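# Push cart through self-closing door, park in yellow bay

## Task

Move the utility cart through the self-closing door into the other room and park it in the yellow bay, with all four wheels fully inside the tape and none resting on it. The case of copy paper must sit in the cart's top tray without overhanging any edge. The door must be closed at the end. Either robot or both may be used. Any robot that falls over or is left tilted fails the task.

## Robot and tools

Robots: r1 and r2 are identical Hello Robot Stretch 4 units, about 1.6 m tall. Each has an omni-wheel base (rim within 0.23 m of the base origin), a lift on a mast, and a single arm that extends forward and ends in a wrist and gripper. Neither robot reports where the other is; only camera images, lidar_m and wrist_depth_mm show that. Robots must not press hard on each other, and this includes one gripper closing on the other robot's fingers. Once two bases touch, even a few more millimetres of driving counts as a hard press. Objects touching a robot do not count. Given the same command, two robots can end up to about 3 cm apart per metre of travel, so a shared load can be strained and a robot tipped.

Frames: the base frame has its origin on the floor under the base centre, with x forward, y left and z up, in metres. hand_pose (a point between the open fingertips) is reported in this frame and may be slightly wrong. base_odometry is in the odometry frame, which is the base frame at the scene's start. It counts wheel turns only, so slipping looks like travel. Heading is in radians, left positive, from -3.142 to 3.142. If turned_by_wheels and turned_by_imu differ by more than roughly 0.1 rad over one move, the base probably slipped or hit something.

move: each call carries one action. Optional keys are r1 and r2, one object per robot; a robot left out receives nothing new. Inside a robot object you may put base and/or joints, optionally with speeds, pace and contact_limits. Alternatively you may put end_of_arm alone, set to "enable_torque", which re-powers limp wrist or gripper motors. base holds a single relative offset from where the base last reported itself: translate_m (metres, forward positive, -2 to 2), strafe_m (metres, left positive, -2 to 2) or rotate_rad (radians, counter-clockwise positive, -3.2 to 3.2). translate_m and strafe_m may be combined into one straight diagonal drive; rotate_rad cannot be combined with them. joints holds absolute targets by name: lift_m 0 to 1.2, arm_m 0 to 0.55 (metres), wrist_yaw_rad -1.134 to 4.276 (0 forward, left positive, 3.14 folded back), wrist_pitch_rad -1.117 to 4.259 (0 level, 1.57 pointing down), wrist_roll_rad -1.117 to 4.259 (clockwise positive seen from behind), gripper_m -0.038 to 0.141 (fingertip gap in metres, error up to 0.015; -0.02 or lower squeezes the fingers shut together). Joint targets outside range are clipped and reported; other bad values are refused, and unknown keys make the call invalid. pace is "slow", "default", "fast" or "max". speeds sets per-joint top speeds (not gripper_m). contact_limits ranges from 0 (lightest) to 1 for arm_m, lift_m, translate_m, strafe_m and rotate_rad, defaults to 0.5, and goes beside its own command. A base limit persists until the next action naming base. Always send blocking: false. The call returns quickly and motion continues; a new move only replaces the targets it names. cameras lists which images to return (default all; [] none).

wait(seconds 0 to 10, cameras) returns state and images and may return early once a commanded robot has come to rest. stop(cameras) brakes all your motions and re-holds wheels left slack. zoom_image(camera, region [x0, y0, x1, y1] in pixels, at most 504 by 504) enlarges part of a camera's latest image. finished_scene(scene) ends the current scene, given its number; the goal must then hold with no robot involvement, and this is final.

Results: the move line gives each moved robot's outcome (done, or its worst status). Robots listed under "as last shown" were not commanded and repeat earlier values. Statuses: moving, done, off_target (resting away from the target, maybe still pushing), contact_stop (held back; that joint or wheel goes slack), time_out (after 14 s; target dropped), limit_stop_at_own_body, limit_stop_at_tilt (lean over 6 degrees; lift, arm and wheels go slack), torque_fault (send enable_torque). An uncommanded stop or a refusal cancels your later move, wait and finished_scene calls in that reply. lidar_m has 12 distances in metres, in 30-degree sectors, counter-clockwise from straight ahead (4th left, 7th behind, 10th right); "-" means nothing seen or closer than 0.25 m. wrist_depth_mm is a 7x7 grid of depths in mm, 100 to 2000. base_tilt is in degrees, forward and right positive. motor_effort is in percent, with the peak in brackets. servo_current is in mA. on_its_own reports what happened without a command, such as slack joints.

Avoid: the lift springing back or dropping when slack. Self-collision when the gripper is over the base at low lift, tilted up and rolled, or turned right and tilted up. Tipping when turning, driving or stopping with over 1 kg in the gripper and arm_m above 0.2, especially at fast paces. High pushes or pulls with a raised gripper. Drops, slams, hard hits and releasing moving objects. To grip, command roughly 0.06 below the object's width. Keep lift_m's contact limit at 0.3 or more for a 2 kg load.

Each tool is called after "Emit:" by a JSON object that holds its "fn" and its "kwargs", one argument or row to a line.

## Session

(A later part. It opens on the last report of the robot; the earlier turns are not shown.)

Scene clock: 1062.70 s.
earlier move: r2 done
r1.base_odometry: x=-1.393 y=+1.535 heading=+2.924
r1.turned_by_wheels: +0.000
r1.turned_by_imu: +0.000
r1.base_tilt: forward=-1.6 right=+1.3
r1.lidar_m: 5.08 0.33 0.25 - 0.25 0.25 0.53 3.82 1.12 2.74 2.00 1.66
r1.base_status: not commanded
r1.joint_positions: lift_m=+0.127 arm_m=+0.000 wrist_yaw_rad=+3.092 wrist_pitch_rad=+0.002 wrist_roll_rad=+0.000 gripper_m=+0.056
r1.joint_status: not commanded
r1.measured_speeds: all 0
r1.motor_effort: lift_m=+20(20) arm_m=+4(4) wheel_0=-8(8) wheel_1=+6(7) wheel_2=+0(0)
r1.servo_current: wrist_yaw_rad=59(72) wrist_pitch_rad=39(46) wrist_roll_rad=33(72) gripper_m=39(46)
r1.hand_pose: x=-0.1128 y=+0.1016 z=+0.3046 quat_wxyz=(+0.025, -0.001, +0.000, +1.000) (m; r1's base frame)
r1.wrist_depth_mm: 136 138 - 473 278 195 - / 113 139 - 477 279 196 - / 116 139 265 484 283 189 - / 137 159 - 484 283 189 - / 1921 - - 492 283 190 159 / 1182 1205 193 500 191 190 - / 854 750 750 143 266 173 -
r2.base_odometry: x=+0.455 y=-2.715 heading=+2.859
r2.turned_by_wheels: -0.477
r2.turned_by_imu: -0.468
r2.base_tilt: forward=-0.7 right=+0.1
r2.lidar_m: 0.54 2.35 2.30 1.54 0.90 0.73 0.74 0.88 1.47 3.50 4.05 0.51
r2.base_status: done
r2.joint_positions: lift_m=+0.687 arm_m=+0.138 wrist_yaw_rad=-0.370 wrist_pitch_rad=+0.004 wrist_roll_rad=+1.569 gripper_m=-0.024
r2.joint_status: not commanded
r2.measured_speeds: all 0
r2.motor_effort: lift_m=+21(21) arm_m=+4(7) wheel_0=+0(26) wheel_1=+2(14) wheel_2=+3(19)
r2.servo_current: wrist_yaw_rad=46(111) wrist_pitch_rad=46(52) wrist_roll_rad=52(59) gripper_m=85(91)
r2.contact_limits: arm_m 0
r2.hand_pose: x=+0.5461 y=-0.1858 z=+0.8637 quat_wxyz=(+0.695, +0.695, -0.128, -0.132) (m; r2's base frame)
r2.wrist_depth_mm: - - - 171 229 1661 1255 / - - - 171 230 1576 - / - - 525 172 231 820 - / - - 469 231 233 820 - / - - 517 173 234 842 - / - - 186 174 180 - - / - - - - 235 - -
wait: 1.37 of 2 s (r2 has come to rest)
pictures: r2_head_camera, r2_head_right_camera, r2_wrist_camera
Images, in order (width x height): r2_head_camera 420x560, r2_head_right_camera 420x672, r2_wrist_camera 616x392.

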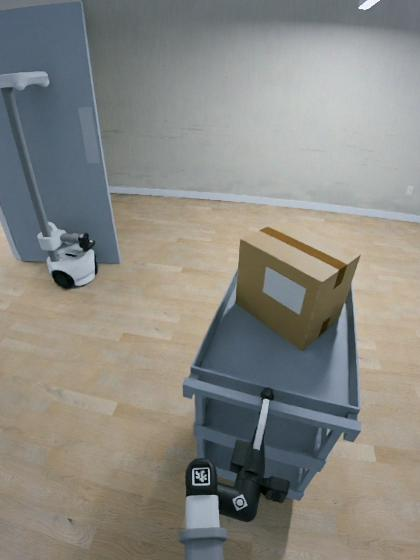

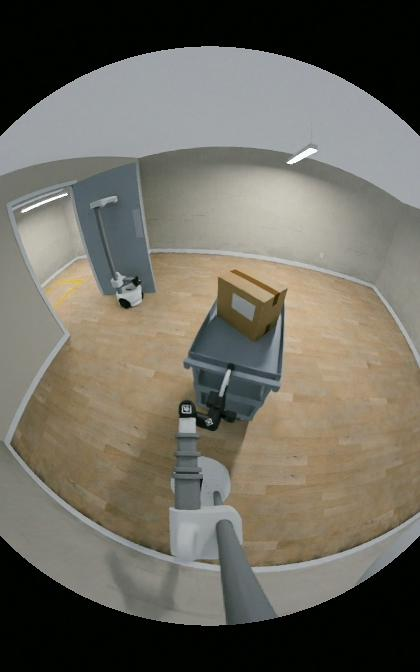

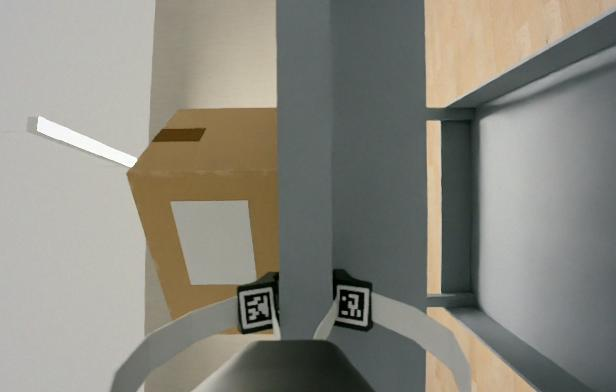

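Emit:
{"fn": "move", "kwargs": {
  "blocking": false,
  "r2": {"base":{"translate_m":0.407,"strafe_m":0.565},"pace":"slow"},
  "cameras": []
}}

Emit:
{"fn": "wait", "kwargs": {
  "seconds": 9,
  "cameras": []
}}

Emit:
{"fn": "move", "kwargs": {
  "blocking": false,
  "r2": {"base":{"rotate_rad":-0.6},"pace":"slow"},
  "cameras": []
}}

Emit:
{"fn": "wait", "kwargs": {
  "seconds": 2,
  "cameras": ["r2_head_camera","r2_wrist_camera","r2_head_right_camera"]
}}

Scene clock: 1075.23 s.
move: r2 moving
r1: as last shown
r1.lidar_m: 5.08 0.35 0.25 - 0.25 0.25 0.52 3.81 1.10 2.74 1.97 1.66
r1.motor_effort: lift_m=+20(20) arm_m=+4(4) wheel_0=-7(8) wheel_1=+6(7) wheel_2=+0(0)
r1.servo_current: wrist_yaw_rad=39(65) wrist_pitch_rad=46(52) wrist_roll_rad=46(59) gripper_m=52(52)
r1.wrist_depth_mm: 136 139 - 469 278 195 - / 113 139 - 480 281 197 - / 116 139 264 480 281 188 - / 136 159 - 492 282 190 - / - - - 492 283 191 158 / 1182 1182 194 496 191 190 - / 842 759 759 143 267 173 -
r2.base_odometry: x=+0.445 y=-2.723 heading=+2.858
r2.turned_by_wheels: -0.001
r2.turned_by_imu: +0.000
r2.base_tilt: forward=-0.7 right=+0.0
r2.lidar_m: 0.52 2.31 2.29 1.59 0.90 0.76 0.77 0.85 1.44 3.51 4.04 0.51
r2.base_status: translate_m moving; strafe_m moving
r2.joint_positions: lift_m=+0.687 arm_m=+0.138 wrist_yaw_rad=-0.371 wrist_pitch_rad=+0.004 wrist_roll_rad=+1.569 gripper_m=-0.024
r2.joint_status: not commanded
r2.measured_speeds: translate_m=+0.029 strafe_m=+0.040 rotate_rad=-0.004 lift_m=+0.000 arm_m=+0.000 wrist_yaw_rad=-0.004 wrist_pitch_rad=+0.000 wrist_roll_rad=+0.000
r2.motor_effort: lift_m=+21(21) arm_m=+4(4) wheel_0=-4(9) wheel_1=+8(9) wheel_2=-11(11)
r2.servo_current: wrist_yaw_rad=46(65) wrist_pitch_rad=46(52) wrist_roll_rad=52(59) gripper_m=85(85)
r2.contact_limits: arm_m 0
r2.hand_pose: x=+0.5459 y=-0.1860 z=+0.8637 quat_wxyz=(+0.695, +0.695, -0.129, -0.132) (m; r2's base frame)
r2.wrist_depth_mm: - - - 172 232 1661 1160 / - - - 172 233 1576 - / - - 539 173 233 831 - / - - 469 233 233 831 - / - - 512 173 235 820 - / - - 185 174 180 - - / - - - - 234 - -
pictures: none
No camera images: "cameras" was empty.

Scene clock: 1082.97 s.
earlier move: r2 done
r1.base_odometry: x=-1.393 y=+1.535 heading=+2.924
r1.turned_by_wheels: +0.000
r1.turned_by_imu: +0.000
r1.base_tilt: forward=-1.6 right=+1.3
r1.lidar_m: 5.10 0.33 0.25 - 0.25 0.25 0.53 3.80 1.12 2.75 1.31 1.35
r1.base_status: not commanded
r1.joint_positions: lift_m=+0.127 arm_m=+0.000 wrist_yaw_rad=+3.092 wrist_pitch_rad=+0.002 wrist_roll_rad=+0.000 gripper_m=+0.056
r1.joint_status: not commanded
r1.measured_speeds: all 0
r1.motor_effort: lift_m=+20(20) arm_m=+4(4) wheel_0=-8(8) wheel_1=+6(7) wheel_2=+0(0)
r1.servo_current: wrist_yaw_rad=46(72) wrist_pitch_rad=39(52) wrist_roll_rad=46(72) gripper_m=39(52)
r1.hand_pose: x=-0.1128 y=+0.1016 z=+0.3046 quat_wxyz=(+0.025, -0.001, +0.000, +1.000) (m; r1's base frame)
r1.wrist_depth_mm: 136 138 - 469 278 196 - / 112 138 - 477 281 196 - / 116 139 263 480 281 189 - / 136 159 - 484 283 189 - / 1983 - - 488 286 190 158 / 1160 1229 194 496 191 190 - / 866 750 750 143 266 173 -
r2.base_odometry: x=-0.094 y=-3.144 heading=+2.858
r2.turned_by_wheels: +0.000
r2.turned_by_imu: -0.002
r2.base_tilt: forward=-0.7 right=+0.1
r2.lidar_m: 0.62 1.74 1.64 1.64 1.17 1.01 1.00 1.16 1.99 4.14 0.45 0.37
r2.base_status: done
r2.joint_positions: lift_m=+0.687 arm_m=+0.138 wrist_yaw_rad=-0.374 wrist_pitch_rad=+0.004 wrist_roll_rad=+1.569 gripper_m=-0.024
r2.joint_status: not commanded
r2.measured_speeds: all 0
r2.motor_effort: lift_m=+21(21) arm_m=+4(4) wheel_0=-6(15) wheel_1=+2(9) wheel_2=-7(12)
r2.servo_current: wrist_yaw_rad=46(65) wrist_pitch_rad=46(52) wrist_roll_rad=46(72) gripper_m=85(91)
r2.contact_limits: arm_m 0
r2.hand_pose: x=+0.5454 y=-0.1868 z=+0.8637 quat_wxyz=(+0.695, +0.694, -0.130, -0.133) (m; r2's base frame)
r2.wrist_depth_mm: - 421 - - - - - / - - - - - - - / - - - - - - - / - - - - - 1397 492 / - - - - - 1618 466 / - - 186 131 174 1537 389 / - - - - - 1708 1160
wait: 7.73 of 9 s (r2 has come to rest)
pictures: none
No camera images: "cameras" was empty.

Scene clock: 1083.47 s.
move: r2 moving
r1: as last shown
r1.base_tilt: forward=-1.6 right=+1.2
r1.lidar_m: 5.09 0.34 0.25 - 0.25 0.25 0.53 3.81 1.13 2.75 1.35 1.37
r1.motor_effort: lift_m=+20(20) arm_m=+4(4) wheel_0=-7(8) wheel_1=+6(7) wheel_2=+0(0)
r1.servo_current: wrist_yaw_rad=26(59) wrist_pitch_rad=39(46) wrist_roll_rad=39(59) gripper_m=39(46)
r1.wrist_depth_mm: 136 138 - 473 278 195 - / 113 139 - 480 281 196 - / 116 139 264 484 281 189 - / 136 159 - 488 283 189 - / 1983 - - 496 285 191 158 / 1160 1182 194 500 191 190 - / 854 741 750 143 267 172 -
r2.base_odometry: x=-0.094 y=-3.144 heading=+2.736
r2.turned_by_wheels: -0.122
r2.turned_by_imu: -0.118
r2.base_tilt: forward=-0.6 right=+0.0
r2.lidar_m: 0.61 1.74 1.66 1.65 1.31 1.02 1.01 1.11 1.66 4.15 0.53 0.37
r2.base_status: rotate_rad moving
r2.joint_positions: lift_m=+0.687 arm_m=+0.138 wrist_yaw_rad=-0.359 wrist_pitch_rad=+0.004 wrist_roll_rad=+1.569 gripper_m=-0.024
r2.joint_status: not commanded
r2.measured_speeds: translate_m=+0.000 strafe_m=-0.001 rotate_rad=-0.479 lift_m=+0.000 arm_m=+0.000 wrist_yaw_rad=+0.038 wrist_pitch_rad=+0.000 wrist_roll_rad=+0.000
r2.motor_effort: lift_m=+21(21) arm_m=+5(5) wheel_0=+18(20) wheel_1=+11(11) wheel_2=+16(16)
r2.servo_current: wrist_yaw_rad=72(72) wrist_pitch_rad=46(52) wrist_roll_rad=59(59) gripper_m=85(85)
r2.contact_limits: arm_m 0
r2.hand_pose: x=+0.5481 y=-0.1832 z=+0.8637 quat_wxyz=(+0.696, +0.695, -0.125, -0.128) (m; r2's base frame)
r2.wrist_depth_mm: 1808 384 - - - - - / - - - - - - - / - - - - - - - / - - - - - 525 512 / - - - - 208 1576 466 / - - 188 119 168 1576 427 / - - - - - 1576 1118
pictures: none
No camera images: "cameras" was empty.

Scene clock: 1084.83 s.
earlier move: r2 done
r1.base_odometry: x=-1.393 y=+1.535 heading=+2.924
r1.turned_by_wheels: +0.000
r1.turned_by_imu: +0.000
r1.base_tilt: forward=-1.6 right=+1.3
r1.lidar_m: 5.10 0.34 0.25 - 0.25 0.25 0.51 3.81 1.13 2.76 1.63 1.59
r1.base_status: not commanded
r1.joint_positions: lift_m=+0.127 arm_m=+0.000 wrist_yaw_rad=+3.092 wrist_pitch_rad=+0.002 wrist_roll_rad=+0.000 gripper_m=+0.056
r1.joint_status: not commanded
r1.measured_speeds: all 0
r1.motor_effort: lift_m=+20(20) arm_m=+4(4) wheel_0=-8(8) wheel_1=+6(7) wheel_2=+0(0)
r1.servo_current: wrist_yaw_rad=59(65) wrist_pitch_rad=39(46) wrist_roll_rad=39(65) gripper_m=39(46)
r1.hand_pose: x=-0.1128 y=+0.1016 z=+0.3046 quat_wxyz=(+0.025, -0.001, +0.000, +1.000) (m; r1's base frame)
r1.wrist_depth_mm: 136 138 - 477 277 195 - / 113 139 - 477 279 196 - / 116 139 264 480 282 188 - / 136 158 - 488 283 189 - / 1983 - - 496 285 190 159 / 1182 1182 193 496 190 190 - / 854 750 750 143 268 173 -
r2.base_odometry: x=-0.094 y=-3.144 heading=+2.259
r2.turned_by_wheels: -0.477
r2.turned_by_imu: -0.463
r2.base_tilt: forward=-0.6 right=+0.0
r2.lidar_m: 0.53 1.82 1.75 1.68 1.64 1.25 1.03 1.01 1.14 1.78 4.16 0.53
r2.base_status: done
r2.joint_positions: lift_m=+0.687 arm_m=+0.138 wrist_yaw_rad=-0.368 wrist_pitch_rad=+0.004 wrist_roll_rad=+1.569 gripper_m=-0.024
r2.joint_status: not commanded
r2.measured_speeds: all 0
r2.motor_effort: lift_m=+21(21) arm_m=-4(7) wheel_0=+2(23) wheel_1=+3(13) wheel_2=+5(16)
r2.servo_current: wrist_yaw_rad=52(78) wrist_pitch_rad=39(52) wrist_roll_rad=39(59) gripper_m=85(91)
r2.contact_limits: arm_m 0
r2.hand_pose: x=+0.5465 y=-0.1854 z=+0.8637 quat_wxyz=(+0.696, +0.695, -0.128, -0.131) (m; r2's base frame)
r2.wrist_depth_mm: - - - 179 240 1661 1160 / - - - 178 238 1661 - / - - 580 177 237 820 - / - - 469 236 237 831 - / - - 508 175 235 - - / - - 185 174 180 - - / - - - - 233 - -
wait: 1.37 of 2 s (r2 has come to rest)
pictures: r2_head_camera, r2_head_right_camera, r2_wrist_camera
Images, in order (width x height): r2_head_camera 420x560, r2_head_right_camera 420x672, r2_wrist_camera 616x392.

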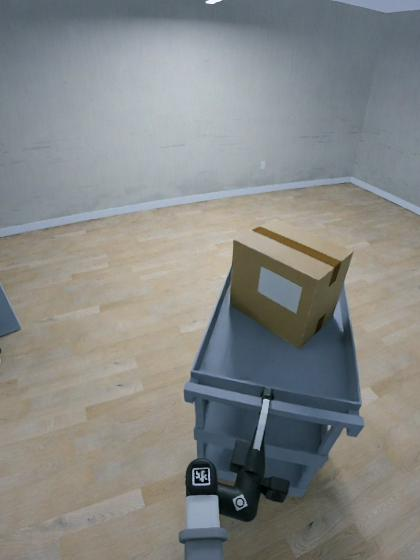

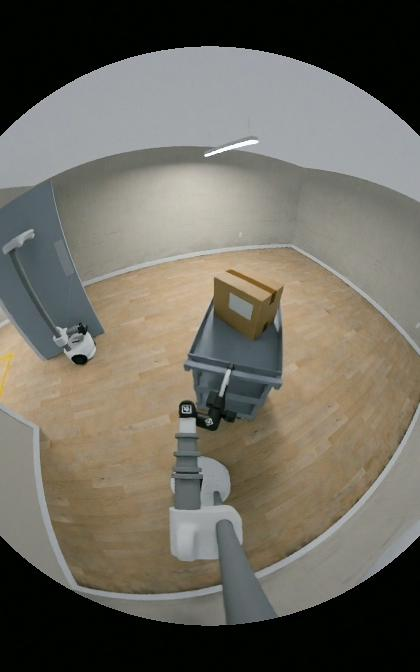

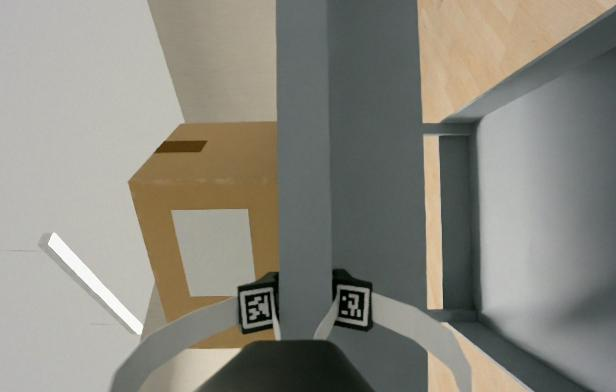

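Emit:
{"fn": "move", "kwargs": {
  "blocking": false,
  "cameras": ["r2_head_left_camera","r2_head_right_camera","r2_head_camera","r1_head_camera"]
}}

Scene clock: 1113.60 s.
r1.base_odometry: x=-1.393 y=+1.535 heading=+2.924
r1.turned_by_wheels: +0.000
r1.turned_by_imu: +0.000
r1.base_tilt: forward=-1.6 right=+1.3
r1.lidar_m: 5.09 0.35 0.25 - 0.25 0.25 0.53 3.81 1.12 2.74 1.61 1.57
r1.base_status: not commanded
r1.joint_positions: lift_m=+0.127 arm_m=+0.000 wrist_yaw_rad=+3.092 wrist_pitch_rad=+0.002 wrist_roll_rad=+0.000 gripper_m=+0.056
r1.joint_status: not commanded
r1.measured_speeds: all 0
r1.motor_effort: lift_m=+20(20) arm_m=+4(4) wheel_0=-7(8) wheel_1=+6(7) wheel_2=+0(0)
r1.servo_current: wrist_yaw_rad=46(65) wrist_pitch_rad=46(46) wrist_roll_rad=52(65) gripper_m=39(46)
r1.hand_pose: x=-0.1128 y=+0.1016 z=+0.3046 quat_wxyz=(+0.025, -0.001, +0.000, +1.000) (m; r1's base frame)
r1.wrist_depth_mm: 136 138 - 473 278 195 - / 113 139 - 477 281 197 - / 116 139 264 484 282 189 - / 136 159 - 488 283 189 - / 1983 - - 492 286 190 159 / 1229 1182 193 492 191 190 - / 854 750 750 143 267 173 -
r2.base_odometry: x=-0.094 y=-3.144 heading=+2.259
r2.turned_by_wheels: +0.000
r2.turned_by_imu: +0.000
r2.base_tilt: forward=-0.7 right=+0.0
r2.lidar_m: 0.52 1.84 1.78 1.68 1.64 1.27 0.99 1.01 1.13 1.76 4.15 0.52
r2.base_status: done
r2.joint_positions: lift_m=+0.687 arm_m=+0.138 wrist_yaw_rad=-0.368 wrist_pitch_rad=+0.004 wrist_roll_rad=+1.569 gripper_m=-0.024
r2.joint_status: not commanded
r2.measured_speeds: all 0
r2.motor_effort: lift_m=+21(21) arm_m=-4(7) wheel_0=+2(23) wheel_1=+4(13) wheel_2=+5(16)
r2.servo_current: wrist_yaw_rad=52(78) wrist_pitch_rad=39(52) wrist_roll_rad=59(59) gripper_m=85(91)
r2.contact_limits: arm_m 0
r2.hand_pose: x=+0.5465 y=-0.1854 z=+0.8637 quat_wxyz=(+0.696, +0.695, -0.128, -0.131) (m; r2's base frame)
r2.wrist_depth_mm: - - - 179 241 1708 1229 / - - - 178 238 1708 - / - - 580 177 236 842 - / - - 469 236 236 831 - / - - 504 175 235 - - / - - 185 174 180 - - / - - - - 232 - -
pictures: r1_head_camera, r2_head_camera, r2_head_left_camera, r2_head_right_camera
Images, in order (width x height): r1_head_camera 420x560, r2_head_camera 420x560, r2_head_left_camera 420x672, r2_head_right_camera 420x672.

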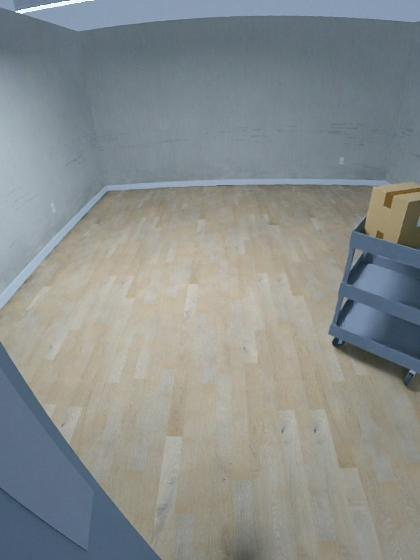

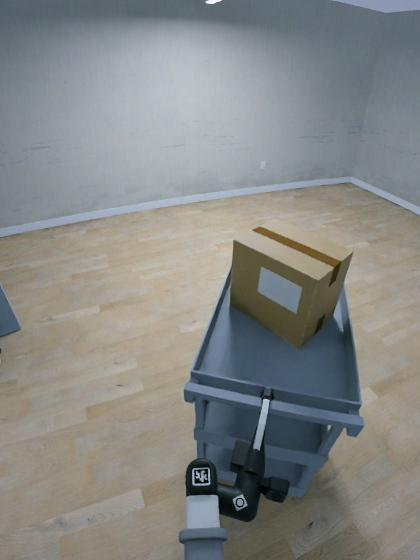

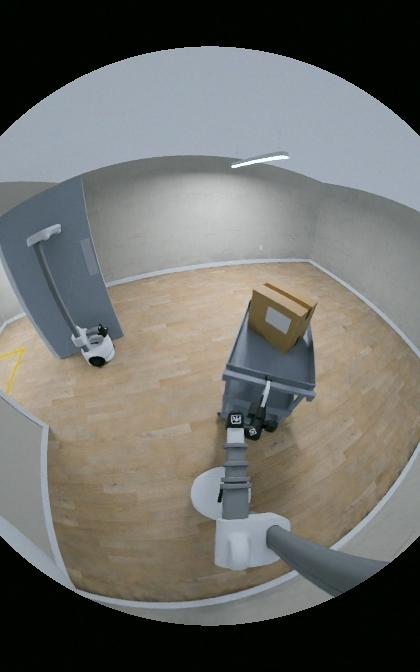

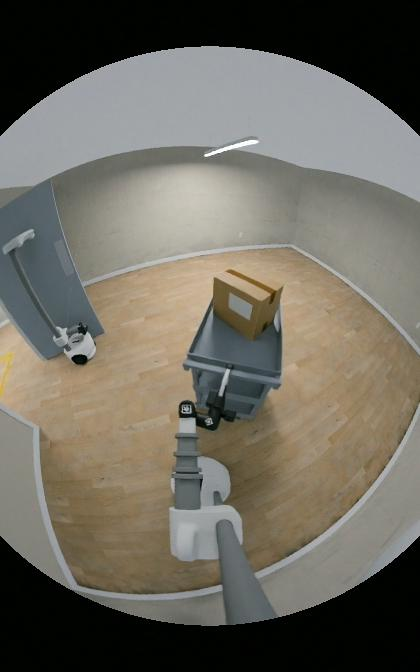

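Emit:
{"fn": "move", "kwargs": {
  "blocking": false,
  "cameras": [],
  "r2": {"base":{"translate_m":0.215,"strafe_m":0.289},"pace":"slow"}
}}

Emit:
{"fn": "wait", "kwargs": {
  "seconds": 8,
  "cameras": []
}}

Emit:
{"fn": "move", "kwargs": {
  "blocking": false,
  "cameras": [],
  "r2": {"base":{"rotate_rad":-0.4},"pace":"slow"}
}}

Emit:
{"fn": "wait", "kwargs": {
  "seconds": 5,
  "cameras": ["r2_head_left_camera","r2_head_camera"]
}}

Scene clock: 1138.33 s.
move: r2 moving
r1: as last shown
r1.lidar_m: 5.09 0.35 0.25 - 0.25 0.25 0.51 3.80 1.13 2.75 1.60 1.57
r1.motor_effort: lift_m=+20(20) arm_m=+4(5) wheel_0=-8(8) wheel_1=+6(7) wheel_2=+0(0)
r1.servo_current: wrist_yaw_rad=59(59) wrist_pitch_rad=46(46) wrist_roll_rad=39(52) gripper_m=39(46)
r1.wrist_depth_mm: 136 138 - 466 278 196 - / 112 138 - 473 281 196 - / 116 139 264 484 282 189 - / 137 159 - 488 282 189 - / 1921 - - 492 285 190 158 / 1182 1229 194 492 191 190 - / 854 759 750 143 266 173 -
r2.base_odometry: x=-0.106 y=-3.144 heading=+2.258
r2.turned_by_wheels: -0.001
r2.turned_by_imu: +0.000
r2.base_tilt: forward=-0.7 right=+0.1
r2.lidar_m: 0.53 1.80 1.75 1.65 1.64 1.29 1.01 1.01 1.15 1.81 4.16 0.49
r2.base_status: translate_m moving; strafe_m moving
r2.joint_positions: lift_m=+0.687 arm_m=+0.138 wrist_yaw_rad=-0.371 wrist_pitch_rad=+0.004 wrist_roll_rad=+1.569 gripper_m=-0.024
r2.joint_status: not commanded
r2.measured_speeds: translate_m=+0.029 strafe_m=+0.039 rotate_rad=-0.003 lift_m=+0.000 arm_m=+0.000 wrist_yaw_rad=-0.011 wrist_pitch_rad=+0.000 wrist_roll_rad=+0.000
r2.motor_effort: lift_m=+21(21) arm_m=-4(5) wheel_0=-4(5) wheel_1=+9(9) wheel_2=-11(11)
r2.servo_current: wrist_yaw_rad=46(59) wrist_pitch_rad=46(52) wrist_roll_rad=52(52) gripper_m=78(85)
r2.contact_limits: arm_m 0
r2.hand_pose: x=+0.5460 y=-0.1860 z=+0.8637 quat_wxyz=(+0.695, +0.695, -0.129, -0.132) (m; r2's base frame)
r2.wrist_depth_mm: - - - 181 243 1708 1205 / - - - 180 240 1661 - / - - 585 178 237 831 - / - - 473 236 236 842 - / - - 504 176 235 - - / - - 185 174 179 - - / - - - - 232 - -
pictures: none
No camera images: "cameras" was empty.

Scene clock: 1142.70 s.
earlier move: r2 done
r1.base_odometry: x=-1.393 y=+1.535 heading=+2.924
r1.turned_by_wheels: +0.000
r1.turned_by_imu: +0.000
r1.base_tilt: forward=-1.6 right=+1.3
r1.lidar_m: 5.09 0.34 0.25 - 0.25 0.25 0.53 3.81 1.13 2.75 1.40 1.29
r1.base_status: not commanded
r1.joint_positions: lift_m=+0.127 arm_m=+0.000 wrist_yaw_rad=+3.092 wrist_pitch_rad=+0.002 wrist_roll_rad=+0.000 gripper_m=+0.056
r1.joint_status: not commanded
r1.measured_speeds: all 0
r1.motor_effort: lift_m=+20(20) arm_m=+4(5) wheel_0=-8(8) wheel_1=+6(7) wheel_2=+0(0)
r1.servo_current: wrist_yaw_rad=52(72) wrist_pitch_rad=39(52) wrist_roll_rad=39(72) gripper_m=46(46)
r1.hand_pose: x=-0.1128 y=+0.1016 z=+0.3046 quat_wxyz=(+0.025, -0.001, +0.000, +1.000) (m; r1's base frame)
r1.wrist_depth_mm: 136 138 - 473 278 195 - / 113 139 - 480 279 197 - / 116 139 264 480 283 189 - / 137 159 - 484 285 190 - / 1983 - - 492 286 190 159 / 1182 1182 194 500 191 190 - / 866 750 759 143 266 173 -
r2.base_odometry: x=-0.454 y=-3.161 heading=+2.258
r2.turned_by_wheels: +0.000
r2.turned_by_imu: +0.000
r2.base_tilt: forward=-0.7 right=+0.1
r2.lidar_m: 0.60 1.42 1.39 1.47 1.44 1.61 1.32 1.31 1.44 2.31 0.50 0.42
r2.base_status: done
r2.joint_positions: lift_m=+0.687 arm_m=+0.138 wrist_yaw_rad=-0.373 wrist_pitch_rad=+0.004 wrist_roll_rad=+1.569 gripper_m=-0.024
r2.joint_status: not commanded
r2.measured_speeds: all 0
r2.motor_effort: lift_m=+21(21) arm_m=-4(5) wheel_0=-7(13) wheel_1=+3(10) wheel_2=-8(13)
r2.servo_current: wrist_yaw_rad=46(59) wrist_pitch_rad=39(52) wrist_roll_rad=26(65) gripper_m=85(91)
r2.contact_limits: arm_m 0
r2.hand_pose: x=+0.5456 y=-0.1865 z=+0.8637 quat_wxyz=(+0.695, +0.694, -0.130, -0.133) (m; r2's base frame)
r2.wrist_depth_mm: - 439 442 121 174 - - / - 410 404 126 186 - - / - - 477 135 197 - - / - - 580 146 214 - - / - - - 156 227 1863 - / - - 186 171 179 1576 496 / - - - - - - 1205
wait: 4.37 of 8 s (r2 has come to rest)
pictures: none
No camera images: "cameras" was empty.

Scene clock: 1143.20 s.
move: r2 moving
r1: as last shown
r1.lidar_m: 5.07 0.35 0.25 - 0.25 0.25 0.54 3.82 1.13 2.75 1.40 1.31
r1.motor_effort: lift_m=+20(20) arm_m=+4(4) wheel_0=-7(8) wheel_1=+6(7) wheel_2=+0(0)
r1.servo_current: wrist_yaw_rad=59(59) wrist_pitch_rad=46(52) wrist_roll_rad=52(59) gripper_m=39(46)
r1.wrist_depth_mm: 136 138 - 473 278 195 - / 113 139 - 480 281 197 - / 116 139 264 480 282 189 - / 136 159 - 488 283 190 - / 1921 - - 488 283 190 159 / 1182 1205 193 492 191 190 - / 842 750 759 143 267 173 -
r2.base_odometry: x=-0.454 y=-3.161 heading=+2.135
r2.turned_by_wheels: -0.123
r2.turned_by_imu: -0.118
r2.base_tilt: forward=-0.7 right=+0.1
r2.lidar_m: 0.56 1.78 1.41 1.48 1.46 1.54 1.36 1.30 1.39 1.98 4.34 0.49
r2.base_status: rotate_rad moving
r2.joint_positions: lift_m=+0.687 arm_m=+0.138 wrist_yaw_rad=-0.363 wrist_pitch_rad=+0.004 wrist_roll_rad=+1.569 gripper_m=-0.024
r2.joint_status: not commanded
r2.measured_speeds: translate_m=+0.002 strafe_m=+0.000 rotate_rad=-0.490 lift_m=+0.000 arm_m=+0.000 wrist_yaw_rad=+0.000 wrist_pitch_rad=+0.000 wrist_roll_rad=+0.000
r2.motor_effort: lift_m=+21(21) arm_m=-3(4) wheel_0=+18(19) wheel_1=+12(12) wheel_2=+14(14)
r2.servo_current: wrist_yaw_rad=52(59) wrist_pitch_rad=39(46) wrist_roll_rad=46(52) gripper_m=78(85)
r2.contact_limits: arm_m 0
r2.hand_pose: x=+0.5475 y=-0.1841 z=+0.8637 quat_wxyz=(+0.696, +0.695, -0.126, -0.129) (m; r2's base frame)
r2.wrist_depth_mm: - - 530 131 186 - - / - 477 439 138 196 - - / - 462 445 144 206 - - / - - 525 153 217 - - / - - 640 161 227 - - / - - - 170 179 1618 500 / - - - - - - 1182
pictures: none
No camera images: "cameras" was empty.

Scene clock: 1144.27 s.
earlier move: r2 done
r1.base_odometry: x=-1.393 y=+1.535 heading=+2.924
r1.turned_by_wheels: +0.000
r1.turned_by_imu: +0.000
r1.base_tilt: forward=-1.6 right=+1.3
r1.lidar_m: 5.10 0.36 0.25 - 0.25 0.25 0.51 3.81 1.11 2.74 1.41 1.46
r1.base_status: not commanded
r1.joint_positions: lift_m=+0.127 arm_m=+0.000 wrist_yaw_rad=+3.092 wrist_pitch_rad=+0.002 wrist_roll_rad=+0.000 gripper_m=+0.056
r1.joint_status: not commanded
r1.measured_speeds: all 0
r1.motor_effort: lift_m=+20(20) arm_m=+4(4) wheel_0=-7(8) wheel_1=+6(7) wheel_2=+0(0)
r1.servo_current: wrist_yaw_rad=59(72) wrist_pitch_rad=33(52) wrist_roll_rad=46(59) gripper_m=39(52)
r1.hand_pose: x=-0.1128 y=+0.1016 z=+0.3046 quat_wxyz=(+0.025, -0.001, +0.000, +1.000) (m; r1's base frame)
r1.wrist_depth_mm: 136 138 - 473 279 195 - / 113 138 - 480 279 197 - / 116 139 264 484 282 189 - / 137 159 - 488 283 189 - / 1983 - - 492 285 191 158 / 1182 1182 193 500 191 190 - / 854 750 750 143 267 173 -
r2.base_odometry: x=-0.454 y=-3.160 heading=+1.859
r2.turned_by_wheels: -0.276
r2.turned_by_imu: -0.269
r2.base_tilt: forward=-0.6 right=+0.1
r2.lidar_m: 0.50 3.44 1.41 1.46 1.45 1.47 1.52 1.31 1.31 1.58 2.79 0.55
r2.base_status: done
r2.joint_positions: lift_m=+0.687 arm_m=+0.138 wrist_yaw_rad=-0.363 wrist_pitch_rad=+0.004 wrist_roll_rad=+1.569 gripper_m=-0.024
r2.joint_status: not commanded
r2.measured_speeds: all 0
r2.motor_effort: lift_m=+21(21) arm_m=+4(5) wheel_0=+2(19) wheel_1=+5(12) wheel_2=+8(14)
r2.servo_current: wrist_yaw_rad=39(72) wrist_pitch_rad=46(52) wrist_roll_rad=39(59) gripper_m=91(91)
r2.contact_limits: arm_m 0
r2.hand_pose: x=+0.5474 y=-0.1841 z=+0.8637 quat_wxyz=(+0.696, +0.695, -0.126, -0.129) (m; r2's base frame)
r2.wrist_depth_mm: - - - 224 294 310 310 / - - - 212 278 1708 1182 / - - - 202 264 1756 - / - - 654 191 251 831 - / - - 480 182 240 820 - / - - 187 174 180 - - / - - 504 - 223 - -
wait: 1.07 of 5 s (r2 has come to rest)
pictures: r2_head_camera, r2_head_left_camera
Images, in order (width x height): r2_head_camera 420x560, r2_head_left_camera 420x672.

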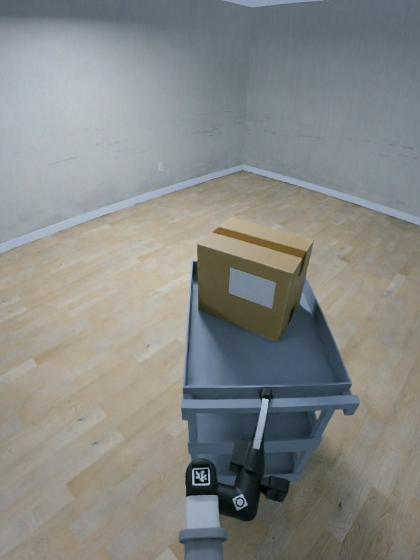

